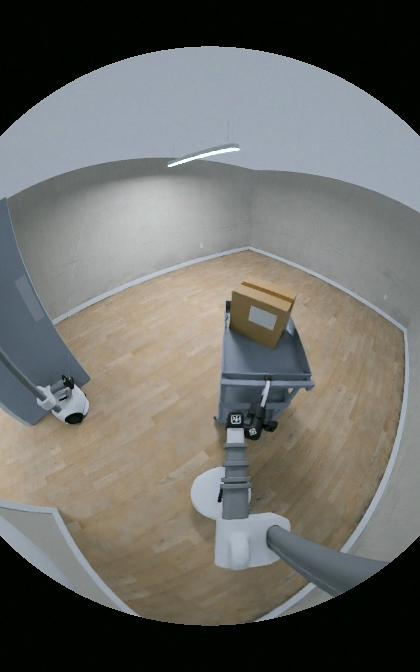

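Emit:
{"fn": "move", "kwargs": {
  "blocking": false,
  "cameras": [],
  "r2": {"base":{"translate_m":0.085,"strafe_m":0.358},"pace":"slow"}
}}

Emit:
{"fn": "wait", "kwargs": {
  "seconds": 8,
  "cameras": []
}}

Emit:
{"fn": "move", "kwargs": {
  "blocking": false,
  "cameras": [],
  "r2": {"base":{"rotate_rad":-0.4},"pace":"slow"}
}}

Emit:
{"fn": "wait", "kwargs": {
  "seconds": 5,
  "cameras": ["r2_head_left_camera","r2_head_camera"]
}}

Scene clock: 1177.60 s.
move: r2 moving
r1: as last shown
r1.lidar_m: 5.08 0.35 0.25 - 0.25 0.25 0.52 3.82 1.10 2.73 1.38 1.45
r1.servo_current: wrist_yaw_rad=59(59) wrist_pitch_rad=33(46) wrist_roll_rad=52(65) gripper_m=39(52)
r1.wrist_depth_mm: 136 138 - 477 277 196 - / 113 139 - 477 279 196 - / 116 139 264 480 281 189 - / 136 159 - 488 285 189 - / - - - 496 285 190 158 / 1182 1182 194 500 191 190 - / 842 759 759 143 267 173 -
r2.base_odometry: x=-0.466 y=-3.161 heading=+1.858
r2.turned_by_wheels: +0.000
r2.turned_by_imu: +0.000
r2.base_tilt: forward=-0.7 right=+0.1
r2.lidar_m: 0.50 3.42 1.40 1.48 1.46 1.47 1.53 1.33 1.33 1.60 2.77 0.54
r2.base_status: translate_m moving; strafe_m moving
r2.joint_positions: lift_m=+0.687 arm_m=+0.138 wrist_yaw_rad=-0.366 wrist_pitch_rad=+0.004 wrist_roll_rad=+1.569 gripper_m=-0.024
r2.joint_status: not commanded
r2.measured_speeds: translate_m=+0.011 strafe_m=+0.048 rotate_rad=-0.001 lift_m=+0.000 arm_m=+0.000 wrist_yaw_rad=-0.021 wrist_pitch_rad=+0.000 wrist_roll_rad=+0.000
r2.motor_effort: lift_m=+21(21) arm_m=+4(5) wheel_0=-5(10) wheel_1=+6(9) wheel_2=-6(6)
r2.servo_current: wrist_yaw_rad=59(65) wrist_pitch_rad=46(46) wrist_roll_rad=52(59) gripper_m=85(85)
r2.contact_limits: arm_m 0
r2.hand_pose: x=+0.5469 y=-0.1848 z=+0.8637 quat_wxyz=(+0.696, +0.695, -0.127, -0.130) (m; r2's base frame)
r2.wrist_depth_mm: - - - 223 293 312 312 / - - - 211 277 1661 1160 / - - - 202 262 1808 - / - - 640 190 252 831 - / - - 477 183 240 842 - / - - 186 174 180 - - / - - 512 - 223 - -
pictures: none
No camera images: "cameras" was empty.

Scene clock: 1182.03 s.
earlier move: r2 done
r1.base_odometry: x=-1.393 y=+1.535 heading=+2.924
r1.turned_by_wheels: +0.000
r1.turned_by_imu: +0.000
r1.base_tilt: forward=-1.6 right=+1.3
r1.lidar_m: 5.08 0.34 0.25 - 0.25 0.26 0.53 3.80 1.12 2.75 1.01 1.15
r1.base_status: not commanded
r1.joint_positions: lift_m=+0.127 arm_m=+0.000 wrist_yaw_rad=+3.092 wrist_pitch_rad=+0.002 wrist_roll_rad=+0.000 gripper_m=+0.056
r1.joint_status: not commanded
r1.measured_speeds: all 0
r1.motor_effort: lift_m=+20(20) arm_m=+4(4) wheel_0=-8(8) wheel_1=+6(7) wheel_2=+0(0)
r1.servo_current: wrist_yaw_rad=65(72) wrist_pitch_rad=46(52) wrist_roll_rad=39(72) gripper_m=39(52)
r1.hand_pose: x=-0.1128 y=+0.1016 z=+0.3046 quat_wxyz=(+0.025, -0.001, +0.000, +1.000) (m; r1's base frame)
r1.wrist_depth_mm: 136 138 - 473 278 196 - / 113 139 - 477 282 196 - / 116 139 264 480 282 189 - / 136 159 - 488 283 190 - / 1921 - - 492 283 190 159 / 1205 1205 193 496 191 190 - / 854 750 759 143 268 173 -
r2.base_odometry: x=-0.821 y=-3.180 heading=+1.858
r2.turned_by_wheels: +0.000
r2.turned_by_imu: -0.001
r2.base_tilt: forward=-0.7 right=+0.1
r2.lidar_m: 0.54 3.13 1.05 1.13 1.26 1.25 1.52 1.61 1.62 1.92 3.47 0.49
r2.base_status: done
r2.joint_positions: lift_m=+0.687 arm_m=+0.138 wrist_yaw_rad=-0.373 wrist_pitch_rad=+0.004 wrist_roll_rad=+1.569 gripper_m=-0.024
r2.joint_status: not commanded
r2.measured_speeds: all 0
r2.motor_effort: lift_m=+21(22) arm_m=+4(5) wheel_0=-5(14) wheel_1=+4(10) wheel_2=-9(10)
r2.servo_current: wrist_yaw_rad=46(65) wrist_pitch_rad=46(52) wrist_roll_rad=39(59) gripper_m=91(91)
r2.contact_limits: arm_m 0
r2.hand_pose: x=+0.5456 y=-0.1864 z=+0.8637 quat_wxyz=(+0.695, +0.694, -0.129, -0.133) (m; r2's base frame)
r2.wrist_depth_mm: - - - 157 213 1537 - / - - 564 160 218 - - / - 488 455 163 223 - - / - - 488 167 226 842 - / - - 559 171 232 - - / - - 185 174 180 - - / - - - - - - 488
wait: 4.43 of 8 s (r2 has come to rest)
pictures: none
No camera images: "cameras" was empty.

Scene clock: 1182.53 s.
move: r2 moving
r1: as last shown
r1.lidar_m: 5.09 0.33 0.25 - 0.25 0.25 0.50 3.81 1.13 2.74 1.03 1.20
r1.motor_effort: lift_m=+20(20) arm_m=+4(4) wheel_0=-7(8) wheel_1=+6(7) wheel_2=+0(0)
r1.servo_current: wrist_yaw_rad=39(72) wrist_pitch_rad=46(52) wrist_roll_rad=39(65) gripper_m=46(46)
r1.wrist_depth_mm: 136 138 - 473 278 196 - / 113 139 - 477 281 196 - / 116 139 264 484 281 189 - / 136 158 - 484 282 190 - / - - - 492 285 191 159 / 1205 1205 194 496 191 190 - / 842 759 759 143 268 174 -
r2.base_odometry: x=-0.821 y=-3.180 heading=+1.735
r2.turned_by_wheels: -0.123
r2.turned_by_imu: -0.119
r2.base_tilt: forward=-0.7 right=+0.0
r2.lidar_m: 0.52 3.16 1.04 1.04 1.26 1.25 1.41 1.61 1.61 1.79 2.77 0.53
r2.base_status: rotate_rad moving
r2.joint_positions: lift_m=+0.687 arm_m=+0.138 wrist_yaw_rad=-0.363 wrist_pitch_rad=+0.004 wrist_roll_rad=+1.569 gripper_m=-0.024
r2.joint_status: not commanded
r2.measured_speeds: translate_m=+0.002 strafe_m=+0.000 rotate_rad=-0.489 lift_m=+0.000 arm_m=+0.000 wrist_yaw_rad=+0.005 wrist_pitch_rad=+0.000 wrist_roll_rad=+0.000
r2.motor_effort: lift_m=+21(21) arm_m=+5(5) wheel_0=+14(14) wheel_1=+8(9) wheel_2=+14(14)
r2.servo_current: wrist_yaw_rad=52(59) wrist_pitch_rad=39(52) wrist_roll_rad=46(59) gripper_m=85(91)
r2.contact_limits: arm_m 0
r2.hand_pose: x=+0.5474 y=-0.1841 z=+0.8637 quat_wxyz=(+0.696, +0.695, -0.126, -0.129) (m; r2's base frame)
r2.wrist_depth_mm: - - - 172 232 1618 1229 / - - - 173 232 1537 - / - - 530 173 234 831 - / - - 473 234 235 842 - / - - 517 173 235 842 - / - - 187 174 180 - - / - - - - 235 - -
pictures: none
No camera images: "cameras" was empty.

Scene clock: 1183.60 s.
earlier move: r2 done
r1.base_odometry: x=-1.393 y=+1.535 heading=+2.924
r1.turned_by_wheels: +0.000
r1.turned_by_imu: +0.000
r1.base_tilt: forward=-1.6 right=+1.2
r1.lidar_m: 5.09 0.34 0.25 - 0.25 0.25 0.47 3.80 1.12 2.76 1.04 1.31
r1.base_status: not commanded
r1.joint_positions: lift_m=+0.127 arm_m=+0.000 wrist_yaw_rad=+3.092 wrist_pitch_rad=+0.002 wrist_roll_rad=+0.000 gripper_m=+0.056
r1.joint_status: not commanded
r1.measured_speeds: all 0
r1.motor_effort: lift_m=+20(20) arm_m=+4(4) wheel_0=-8(8) wheel_1=+6(7) wheel_2=+0(0)
r1.servo_current: wrist_yaw_rad=26(72) wrist_pitch_rad=46(52) wrist_roll_rad=59(65) gripper_m=46(46)
r1.hand_pose: x=-0.1128 y=+0.1016 z=+0.3046 quat_wxyz=(+0.025, -0.001, +0.000, +1.000) (m; r1's base frame)
r1.wrist_depth_mm: 136 138 - 473 278 195 - / 113 139 - 477 282 196 - / 116 139 265 484 283 189 - / 137 159 - 484 285 189 - / 1983 - - 488 285 190 159 / 1205 1205 194 496 191 190 - / 842 750 759 143 266 172 -
r2.base_odometry: x=-0.821 y=-3.180 heading=+1.459
r2.turned_by_wheels: -0.276
r2.turned_by_imu: -0.268
r2.base_tilt: forward=-0.6 right=+0.1
r2.lidar_m: 0.45 3.40 3.13 1.04 1.66 1.25 1.27 1.65 1.61 1.64 2.10 0.58
r2.base_status: done
r2.joint_positions: lift_m=+0.687 arm_m=+0.138 wrist_yaw_rad=-0.368 wrist_pitch_rad=+0.004 wrist_roll_rad=+1.569 gripper_m=-0.024
r2.joint_status: not commanded
r2.measured_speeds: all 0
r2.motor_effort: lift_m=+21(21) arm_m=+4(5) wheel_0=+3(14) wheel_1=+5(10) wheel_2=+5(16)
r2.servo_current: wrist_yaw_rad=33(72) wrist_pitch_rad=39(52) wrist_roll_rad=39(59) gripper_m=85(91)
r2.contact_limits: arm_m 0
r2.hand_pose: x=+0.5466 y=-0.1852 z=+0.8637 quat_wxyz=(+0.696, +0.695, -0.128, -0.131) (m; r2's base frame)
r2.wrist_depth_mm: - - - 301 - 1661 1160 / - - - 332 345 359 359 / - - - 225 306 1708 496 / - - - 208 271 1708 - / - - - 190 247 809 - / - 473 186 172 179 - - / - - 459 - 213 - -
wait: 1.07 of 5 s (r2 has come to rest)
pictures: r2_head_camera, r2_head_left_camera
Images, in order (width x height): r2_head_camera 420x560, r2_head_left_camera 420x672.

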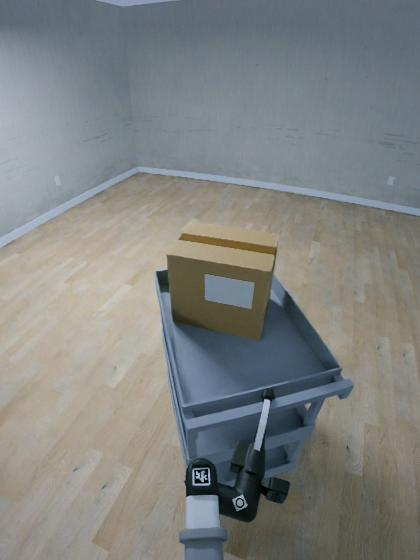

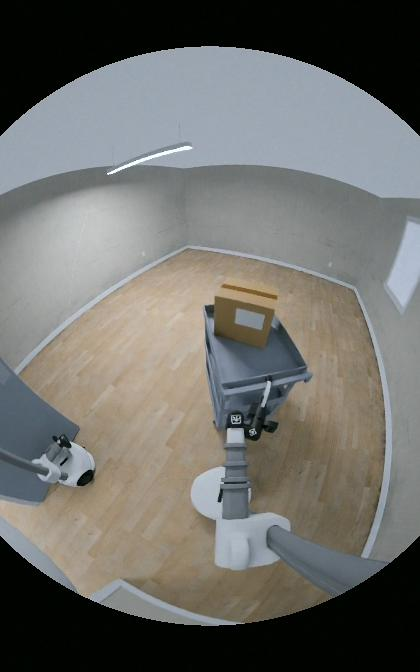

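Emit:
{"fn": "move", "kwargs": {
  "blocking": false,
  "cameras": [],
  "r2": {"base":{"translate_m":-0.058,"strafe_m":0.356},"pace":"slow"}
}}

Emit:
{"fn": "wait", "kwargs": {
  "seconds": 8,
  "cameras": []
}}

Emit:
{"fn": "move", "kwargs": {
  "blocking": false,
  "cameras": [],
  "r2": {"base":{"rotate_rad":-0.3},"pace":"slow"}
}}

Emit:
{"fn": "wait", "kwargs": {
  "seconds": 5,
  "cameras": ["r2_head_left_camera","r2_head_camera"]
}}

Scene clock: 1194.57 s.
move: r2 moving
r1: as last shown
r1.lidar_m: 5.10 0.35 0.25 - 0.25 0.25 0.47 3.81 1.11 2.75 1.02 1.28
r1.motor_effort: lift_m=+20(20) arm_m=+4(4) wheel_0=-7(8) wheel_1=+6(7) wheel_2=+0(0)
r1.servo_current: wrist_yaw_rad=39(72) wrist_pitch_rad=39(46) wrist_roll_rad=46(65) gripper_m=39(46)
r1.wrist_depth_mm: 136 138 - 473 278 195 - / 112 139 - 480 279 196 - / 116 140 265 484 282 189 - / 136 159 - 484 285 190 - / 1921 - - 492 285 190 159 / 1205 1205 193 500 191 190 - / 854 750 750 143 267 173 -
r2.base_odometry: x=-0.834 y=-3.181 heading=+1.459
r2.turned_by_wheels: +0.000
r2.turned_by_imu: +0.001
r2.base_tilt: forward=-0.7 right=+0.1
r2.lidar_m: 0.44 3.35 3.12 1.03 1.64 1.23 1.28 1.61 1.60 1.65 2.14 0.58
r2.base_status: translate_m moving; strafe_m moving
r2.joint_positions: lift_m=+0.687 arm_m=+0.138 wrist_yaw_rad=-0.368 wrist_pitch_rad=+0.004 wrist_roll_rad=+1.569 gripper_m=-0.024
r2.joint_status: not commanded
r2.measured_speeds: translate_m=-0.009 strafe_m=+0.051 rotate_rad=-0.001 lift_m=+0.000 arm_m=+0.000 wrist_yaw_rad=+0.000 wrist_pitch_rad=+0.000 wrist_roll_rad=+0.000
r2.motor_effort: lift_m=+21(21) arm_m=+5(5) wheel_0=-11(12) wheel_1=+6(8) wheel_2=+7(8)
r2.servo_current: wrist_yaw_rad=46(52) wrist_pitch_rad=46(52) wrist_roll_rad=59(72) gripper_m=91(91)
r2.contact_limits: arm_m 0
r2.hand_pose: x=+0.5466 y=-0.1852 z=+0.8637 quat_wxyz=(+0.696, +0.695, -0.128, -0.131) (m; r2's base frame)
r2.wrist_depth_mm: - - - 303 - 1708 1160 / - - - 329 343 353 359 / - - - 223 301 1618 484 / - - - 207 268 1808 - / - - - 189 248 788 - / - 455 184 171 179 - - / - - 462 - 214 - -
pictures: none
No camera images: "cameras" was empty.

Scene clock: 1198.90 s.
earlier move: r2 done
r1.base_odometry: x=-1.393 y=+1.535 heading=+2.924
r1.turned_by_wheels: +0.000
r1.turned_by_imu: +0.000
r1.base_tilt: forward=-1.6 right=+1.2
r1.lidar_m: 5.09 0.33 0.25 - 0.25 0.25 0.51 3.80 1.11 0.75 0.68 1.02
r1.base_status: not commanded
r1.joint_positions: lift_m=+0.127 arm_m=+0.000 wrist_yaw_rad=+3.092 wrist_pitch_rad=+0.002 wrist_roll_rad=+0.000 gripper_m=+0.056
r1.joint_status: not commanded
r1.measured_speeds: all 0
r1.motor_effort: lift_m=+20(20) arm_m=+4(4) wheel_0=-7(8) wheel_1=+6(7) wheel_2=+0(0)
r1.servo_current: wrist_yaw_rad=59(72) wrist_pitch_rad=39(52) wrist_roll_rad=26(65) gripper_m=52(52)
r1.hand_pose: x=-0.1128 y=+0.1016 z=+0.3046 quat_wxyz=(+0.025, -0.001, +0.000, +1.000) (m; r1's base frame)
r1.wrist_depth_mm: 136 138 - 477 277 196 - / 113 139 - 477 281 196 - / 116 139 265 484 281 189 - / 136 159 - 488 283 190 - / 1921 - - 488 285 190 158 / 1182 1205 194 492 191 190 - / 831 741 759 143 267 173 -
r2.base_odometry: x=-1.181 y=-3.198 heading=+1.459
r2.turned_by_wheels: +0.000
r2.turned_by_imu: -0.001
r2.base_tilt: forward=-0.7 right=+0.1
r2.lidar_m: 0.53 3.06 1.07 0.69 1.25 1.04 1.10 1.38 1.91 1.95 2.54 0.50
r2.base_status: done
r2.joint_positions: lift_m=+0.687 arm_m=+0.138 wrist_yaw_rad=-0.375 wrist_pitch_rad=+0.004 wrist_roll_rad=+1.569 gripper_m=-0.024
r2.joint_status: not commanded
r2.measured_speeds: all 0
r2.motor_effort: lift_m=+21(21) arm_m=+4(5) wheel_0=-6(16) wheel_1=+3(9) wheel_2=+5(8)
r2.servo_current: wrist_yaw_rad=39(65) wrist_pitch_rad=39(52) wrist_roll_rad=52(72) gripper_m=78(91)
r2.contact_limits: arm_m 0
r2.hand_pose: x=+0.5452 y=-0.1870 z=+0.8637 quat_wxyz=(+0.695, +0.694, -0.130, -0.133) (m; r2's base frame)
r2.wrist_depth_mm: - - - 178 238 1661 1160 / - - - 177 237 1576 - / - - 564 176 236 831 - / - 484 466 235 235 831 - / - - 508 174 235 842 - / - - 186 174 180 - - / - - - - 233 - -
wait: 4.33 of 8 s (r2 has come to rest)
pictures: none
No camera images: "cameras" was empty.

Scene clock: 1199.40 s.
move: r2 moving
r1: as last shown
r1.base_tilt: forward=-1.6 right=+1.3
r1.lidar_m: 5.11 0.33 0.25 - 0.25 0.25 0.50 3.84 1.12 0.71 0.68 1.04
r1.servo_current: wrist_yaw_rad=52(65) wrist_pitch_rad=46(46) wrist_roll_rad=52(59) gripper_m=39(52)
r1.wrist_depth_mm: 136 139 - 473 277 195 - / 112 139 - 477 279 196 - / 116 139 264 484 281 189 - / 136 158 - 488 282 189 - / 1983 - - 488 285 190 159 / 1182 1205 194 496 190 190 - / 866 750 759 143 267 173 -
r2.base_odometry: x=-1.181 y=-3.198 heading=+1.335
r2.turned_by_wheels: -0.124
r2.turned_by_imu: -0.120
r2.base_tilt: forward=-0.7 right=+0.1
r2.lidar_m: 0.49 3.22 2.83 0.66 0.75 1.13 1.05 1.26 1.90 1.92 2.29 0.54
r2.base_status: rotate_rad moving
r2.joint_positions: lift_m=+0.687 arm_m=+0.138 wrist_yaw_rad=-0.361 wrist_pitch_rad=+0.004 wrist_roll_rad=+1.569 gripper_m=-0.024
r2.joint_status: not commanded
r2.measured_speeds: translate_m=-0.001 strafe_m=-0.001 rotate_rad=-0.485 lift_m=+0.000 arm_m=+0.000 wrist_yaw_rad=+0.002 wrist_pitch_rad=+0.000 wrist_roll_rad=+0.000
r2.motor_effort: lift_m=+21(21) arm_m=+4(5) wheel_0=+12(12) wheel_1=+9(9) wheel_2=+17(17)
r2.servo_current: wrist_yaw_rad=52(65) wrist_pitch_rad=39(46) wrist_roll_rad=39(52) gripper_m=78(85)
r2.contact_limits: arm_m 0
r2.hand_pose: x=+0.5479 y=-0.1835 z=+0.8637 quat_wxyz=(+0.696, +0.695, -0.125, -0.128) (m; r2's base frame)
r2.wrist_depth_mm: - - - 196 262 1537 1138 / - - - 191 256 1661 530 / - - - 187 249 842 - / - - 492 182 243 854 - / - - 488 180 237 - - / - - 504 175 180 - - / - - 559 - 228 - -
pictures: none
No camera images: "cameras" was empty.

Scene clock: 1200.27 s.
earlier move: r2 done
r1.base_odometry: x=-1.393 y=+1.535 heading=+2.924
r1.turned_by_wheels: +0.000
r1.turned_by_imu: +0.000
r1.base_tilt: forward=-1.6 right=+1.3
r1.lidar_m: 5.09 0.35 0.25 - 0.25 0.25 0.51 3.79 1.13 0.75 0.69 1.09
r1.base_status: not commanded
r1.joint_positions: lift_m=+0.127 arm_m=+0.000 wrist_yaw_rad=+3.092 wrist_pitch_rad=+0.002 wrist_roll_rad=+0.000 gripper_m=+0.056
r1.joint_status: not commanded
r1.measured_speeds: all 0
r1.motor_effort: lift_m=+20(20) arm_m=+4(4) wheel_0=-7(8) wheel_1=+6(7) wheel_2=+0(0)
r1.servo_current: wrist_yaw_rad=52(65) wrist_pitch_rad=39(52) wrist_roll_rad=39(59) gripper_m=46(52)
r1.hand_pose: x=-0.1128 y=+0.1016 z=+0.3046 quat_wxyz=(+0.025, -0.001, +0.000, +1.000) (m; r1's base frame)
r1.wrist_depth_mm: 136 138 - 473 277 195 - / 113 139 - 473 281 197 - / 116 139 263 488 282 189 - / 136 159 - 488 282 190 - / 1983 - - 496 285 190 159 / 1205 1182 194 500 191 190 - / 854 750 750 143 266 173 -
r2.base_odometry: x=-1.181 y=-3.198 heading=+1.160
r2.turned_by_wheels: -0.176
r2.turned_by_imu: -0.171
r2.base_tilt: forward=-0.6 right=+0.1
r2.lidar_m: 0.43 3.61 2.87 0.66 0.69 4.05 1.06 1.16 1.77 1.91 2.07 0.56
r2.base_status: done
r2.joint_positions: lift_m=+0.687 arm_m=+0.138 wrist_yaw_rad=-0.372 wrist_pitch_rad=+0.004 wrist_roll_rad=+1.569 gripper_m=-0.024
r2.joint_status: not commanded
r2.measured_speeds: all 0
r2.motor_effort: lift_m=+21(21) arm_m=+5(5) wheel_0=+2(13) wheel_1=+3(10) wheel_2=+2(17)
r2.servo_current: wrist_yaw_rad=39(72) wrist_pitch_rad=39(46) wrist_roll_rad=46(59) gripper_m=78(85)
r2.contact_limits: arm_m 0
r2.hand_pose: x=+0.5457 y=-0.1864 z=+0.8637 quat_wxyz=(+0.695, +0.694, -0.129, -0.133) (m; r2's base frame)
r2.wrist_depth_mm: - - - 304 - 1708 1160 / - - - 332 347 359 359 / - - - 227 306 1708 1160 / - - - 208 271 1863 564 / - - - 189 248 788 - / - 496 185 167 178 - - / - - 452 - 212 - -
wait: 0.87 of 5 s (r2 has come to rest)
pictures: r2_head_camera, r2_head_left_camera
Images, in order (width x height): r2_head_camera 420x560, r2_head_left_camera 420x672.

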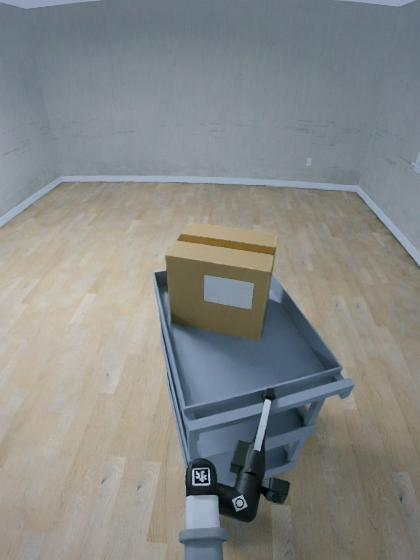

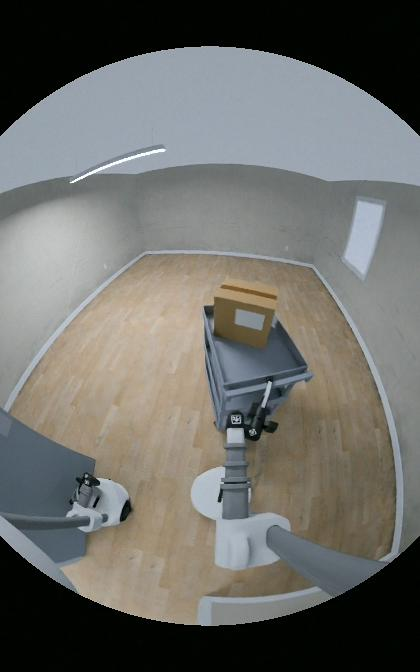

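Emit:
{"fn": "move", "kwargs": {
  "blocking": false,
  "cameras": [],
  "r2": {"base":{"translate_m":-0.451,"strafe_m":0.215},"pace":"slow"}
}}

Emit:
{"fn": "wait", "kwargs": {
  "seconds": 8,
  "cameras": ["r2_head_left_camera","r2_head_right_camera","r1_head_right_camera","r1_head_left_camera"]
}}

Scene clock: 1215.93 s.
move: r2 moving
r1: as last shown
r1.base_tilt: forward=-1.6 right=+1.2
r1.lidar_m: 5.07 0.34 0.25 - 0.25 0.25 0.50 3.80 1.12 0.73 0.67 1.07
r1.motor_effort: lift_m=+20(20) arm_m=+4(4) wheel_0=-8(8) wheel_1=+6(7) wheel_2=+0(0)
r1.servo_current: wrist_yaw_rad=39(59) wrist_pitch_rad=39(52) wrist_roll_rad=52(65) gripper_m=39(46)
r1.wrist_depth_mm: 136 138 - 477 278 196 - / 113 139 - 480 281 196 - / 116 139 265 484 282 189 - / 136 159 - 488 282 189 - / - - - 488 283 189 158 / 1205 1205 194 496 190 190 - / 854 750 759 143 267 173 -
r2.base_odometry: x=-1.191 y=-3.207 heading=+1.160
r2.turned_by_wheels: +0.000
r2.turned_by_imu: +0.000
r2.base_tilt: forward=-0.6 right=+0.1
r2.lidar_m: 0.44 3.60 2.87 0.67 0.69 4.04 1.03 1.12 1.74 1.92 2.10 0.55
r2.base_status: translate_m moving; strafe_m moving
r2.joint_positions: lift_m=+0.687 arm_m=+0.138 wrist_yaw_rad=-0.370 wrist_pitch_rad=+0.004 wrist_roll_rad=+1.569 gripper_m=-0.024
r2.joint_status: not commanded
r2.measured_speeds: translate_m=-0.049 strafe_m=+0.023 rotate_rad=+0.000 lift_m=+0.000 arm_m=+0.000 wrist_yaw_rad=+0.002 wrist_pitch_rad=+0.000 wrist_roll_rad=+0.000
r2.motor_effort: lift_m=+21(21) arm_m=+5(5) wheel_0=-5(12) wheel_1=-5(7) wheel_2=+12(12)
r2.servo_current: wrist_yaw_rad=46(52) wrist_pitch_rad=46(46) wrist_roll_rad=46(59) gripper_m=85(85)
r2.contact_limits: arm_m 0
r2.hand_pose: x=+0.5461 y=-0.1858 z=+0.8637 quat_wxyz=(+0.695, +0.695, -0.128, -0.132) (m; r2's base frame)
r2.wrist_depth_mm: - - - 304 - 1708 1182 / - - - 324 347 357 359 / - - - 229 303 1708 480 / - - - 206 268 1921 - / - - - 189 247 831 - / - 462 184 171 179 - - / - - 462 - 214 - -
pictures: none
No camera images: "cameras" was empty.

Scene clock: 1221.60 s.
earlier move: r2 done
r1.base_odometry: x=-1.393 y=+1.535 heading=+2.924
r1.turned_by_wheels: +0.000
r1.turned_by_imu: +0.000
r1.base_tilt: forward=-1.6 right=+1.3
r1.lidar_m: 5.10 0.35 0.25 - 0.25 0.25 0.51 3.81 0.47 0.44 0.63 0.81
r1.base_status: not commanded
r1.joint_positions: lift_m=+0.127 arm_m=+0.000 wrist_yaw_rad=+3.092 wrist_pitch_rad=+0.002 wrist_roll_rad=+0.000 gripper_m=+0.056
r1.joint_status: not commanded
r1.measured_speeds: all 0
r1.motor_effort: lift_m=+20(20) arm_m=+4(4) wheel_0=-8(9) wheel_1=+7(7) wheel_2=+0(0)
r1.servo_current: wrist_yaw_rad=26(72) wrist_pitch_rad=39(52) wrist_roll_rad=33(65) gripper_m=39(46)
r1.hand_pose: x=-0.1128 y=+0.1016 z=+0.3046 quat_wxyz=(+0.025, -0.001, +0.000, +1.000) (m; r1's base frame)
r1.wrist_depth_mm: 136 138 - 469 278 195 - / 113 139 - 477 281 197 - / 116 139 264 480 283 189 - / 137 159 - 488 283 190 - / 1921 - - 492 285 190 158 / 1205 1205 193 500 191 190 - / 842 750 741 143 267 173 -
r2.base_odometry: x=-1.558 y=-3.525 heading=+1.159
r2.turned_by_wheels: -0.001
r2.turned_by_imu: -0.002
r2.base_tilt: forward=-0.7 right=+0.1
r2.lidar_m: 0.51 3.40 0.47 0.49 0.87 3.58 0.62 0.59 0.97 2.07 2.23 0.54
r2.base_status: done
r2.joint_positions: lift_m=+0.687 arm_m=+0.138 wrist_yaw_rad=-0.371 wrist_pitch_rad=+0.004 wrist_roll_rad=+1.569 gripper_m=-0.024
r2.joint_status: not commanded
r2.measured_speeds: all 0
r2.motor_effort: lift_m=+21(22) arm_m=+4(5) wheel_0=-6(15) wheel_1=-6(8) wheel_2=+4(13)
r2.servo_current: wrist_yaw_rad=46(65) wrist_pitch_rad=46(59) wrist_roll_rad=46(65) gripper_m=85(91)
r2.contact_limits: arm_m 0
r2.hand_pose: x=+0.5459 y=-0.1860 z=+0.8637 quat_wxyz=(+0.695, +0.695, -0.129, -0.132) (m; r2's base frame)
r2.wrist_depth_mm: - - - 205 271 1618 1182 / - - - 198 260 1708 500 / - - - 190 252 1576 - / - - 521 185 245 842 - / - - 484 180 237 842 - / - - 185 173 180 - - / - - 535 - 224 - -
wait: 5.67 of 8 s (r2 has come to rest)
pictures: r1_head_left_camera, r1_head_right_camera, r2_head_left_camera, r2_head_right_camera
Images, in order (width x height): r1_head_left_camera 420x672, r1_head_right_camera 420x672, r2_head_left_camera 420x672, r2_head_right_camera 420x672.

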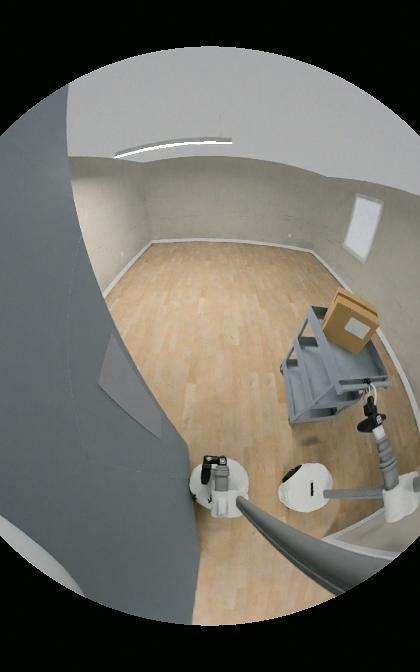

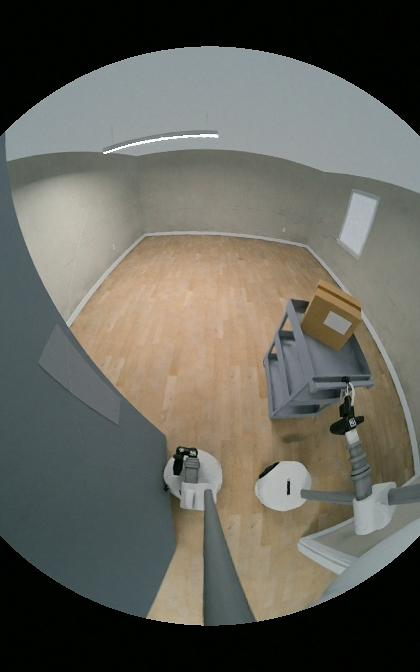

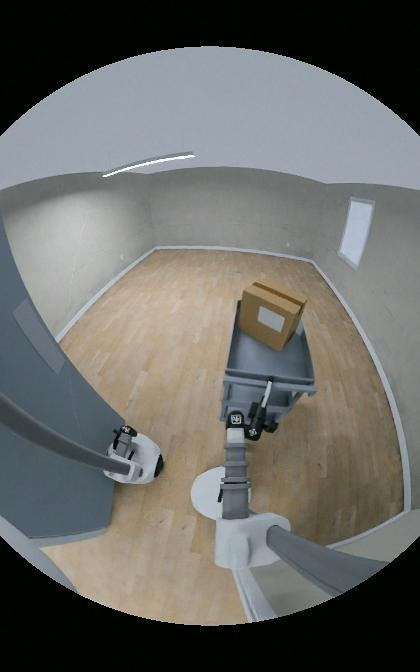

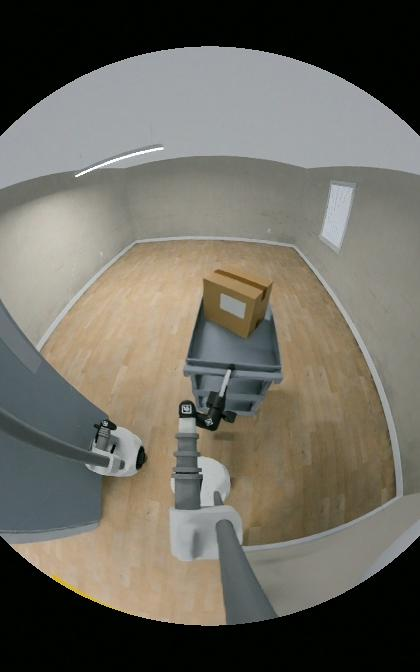

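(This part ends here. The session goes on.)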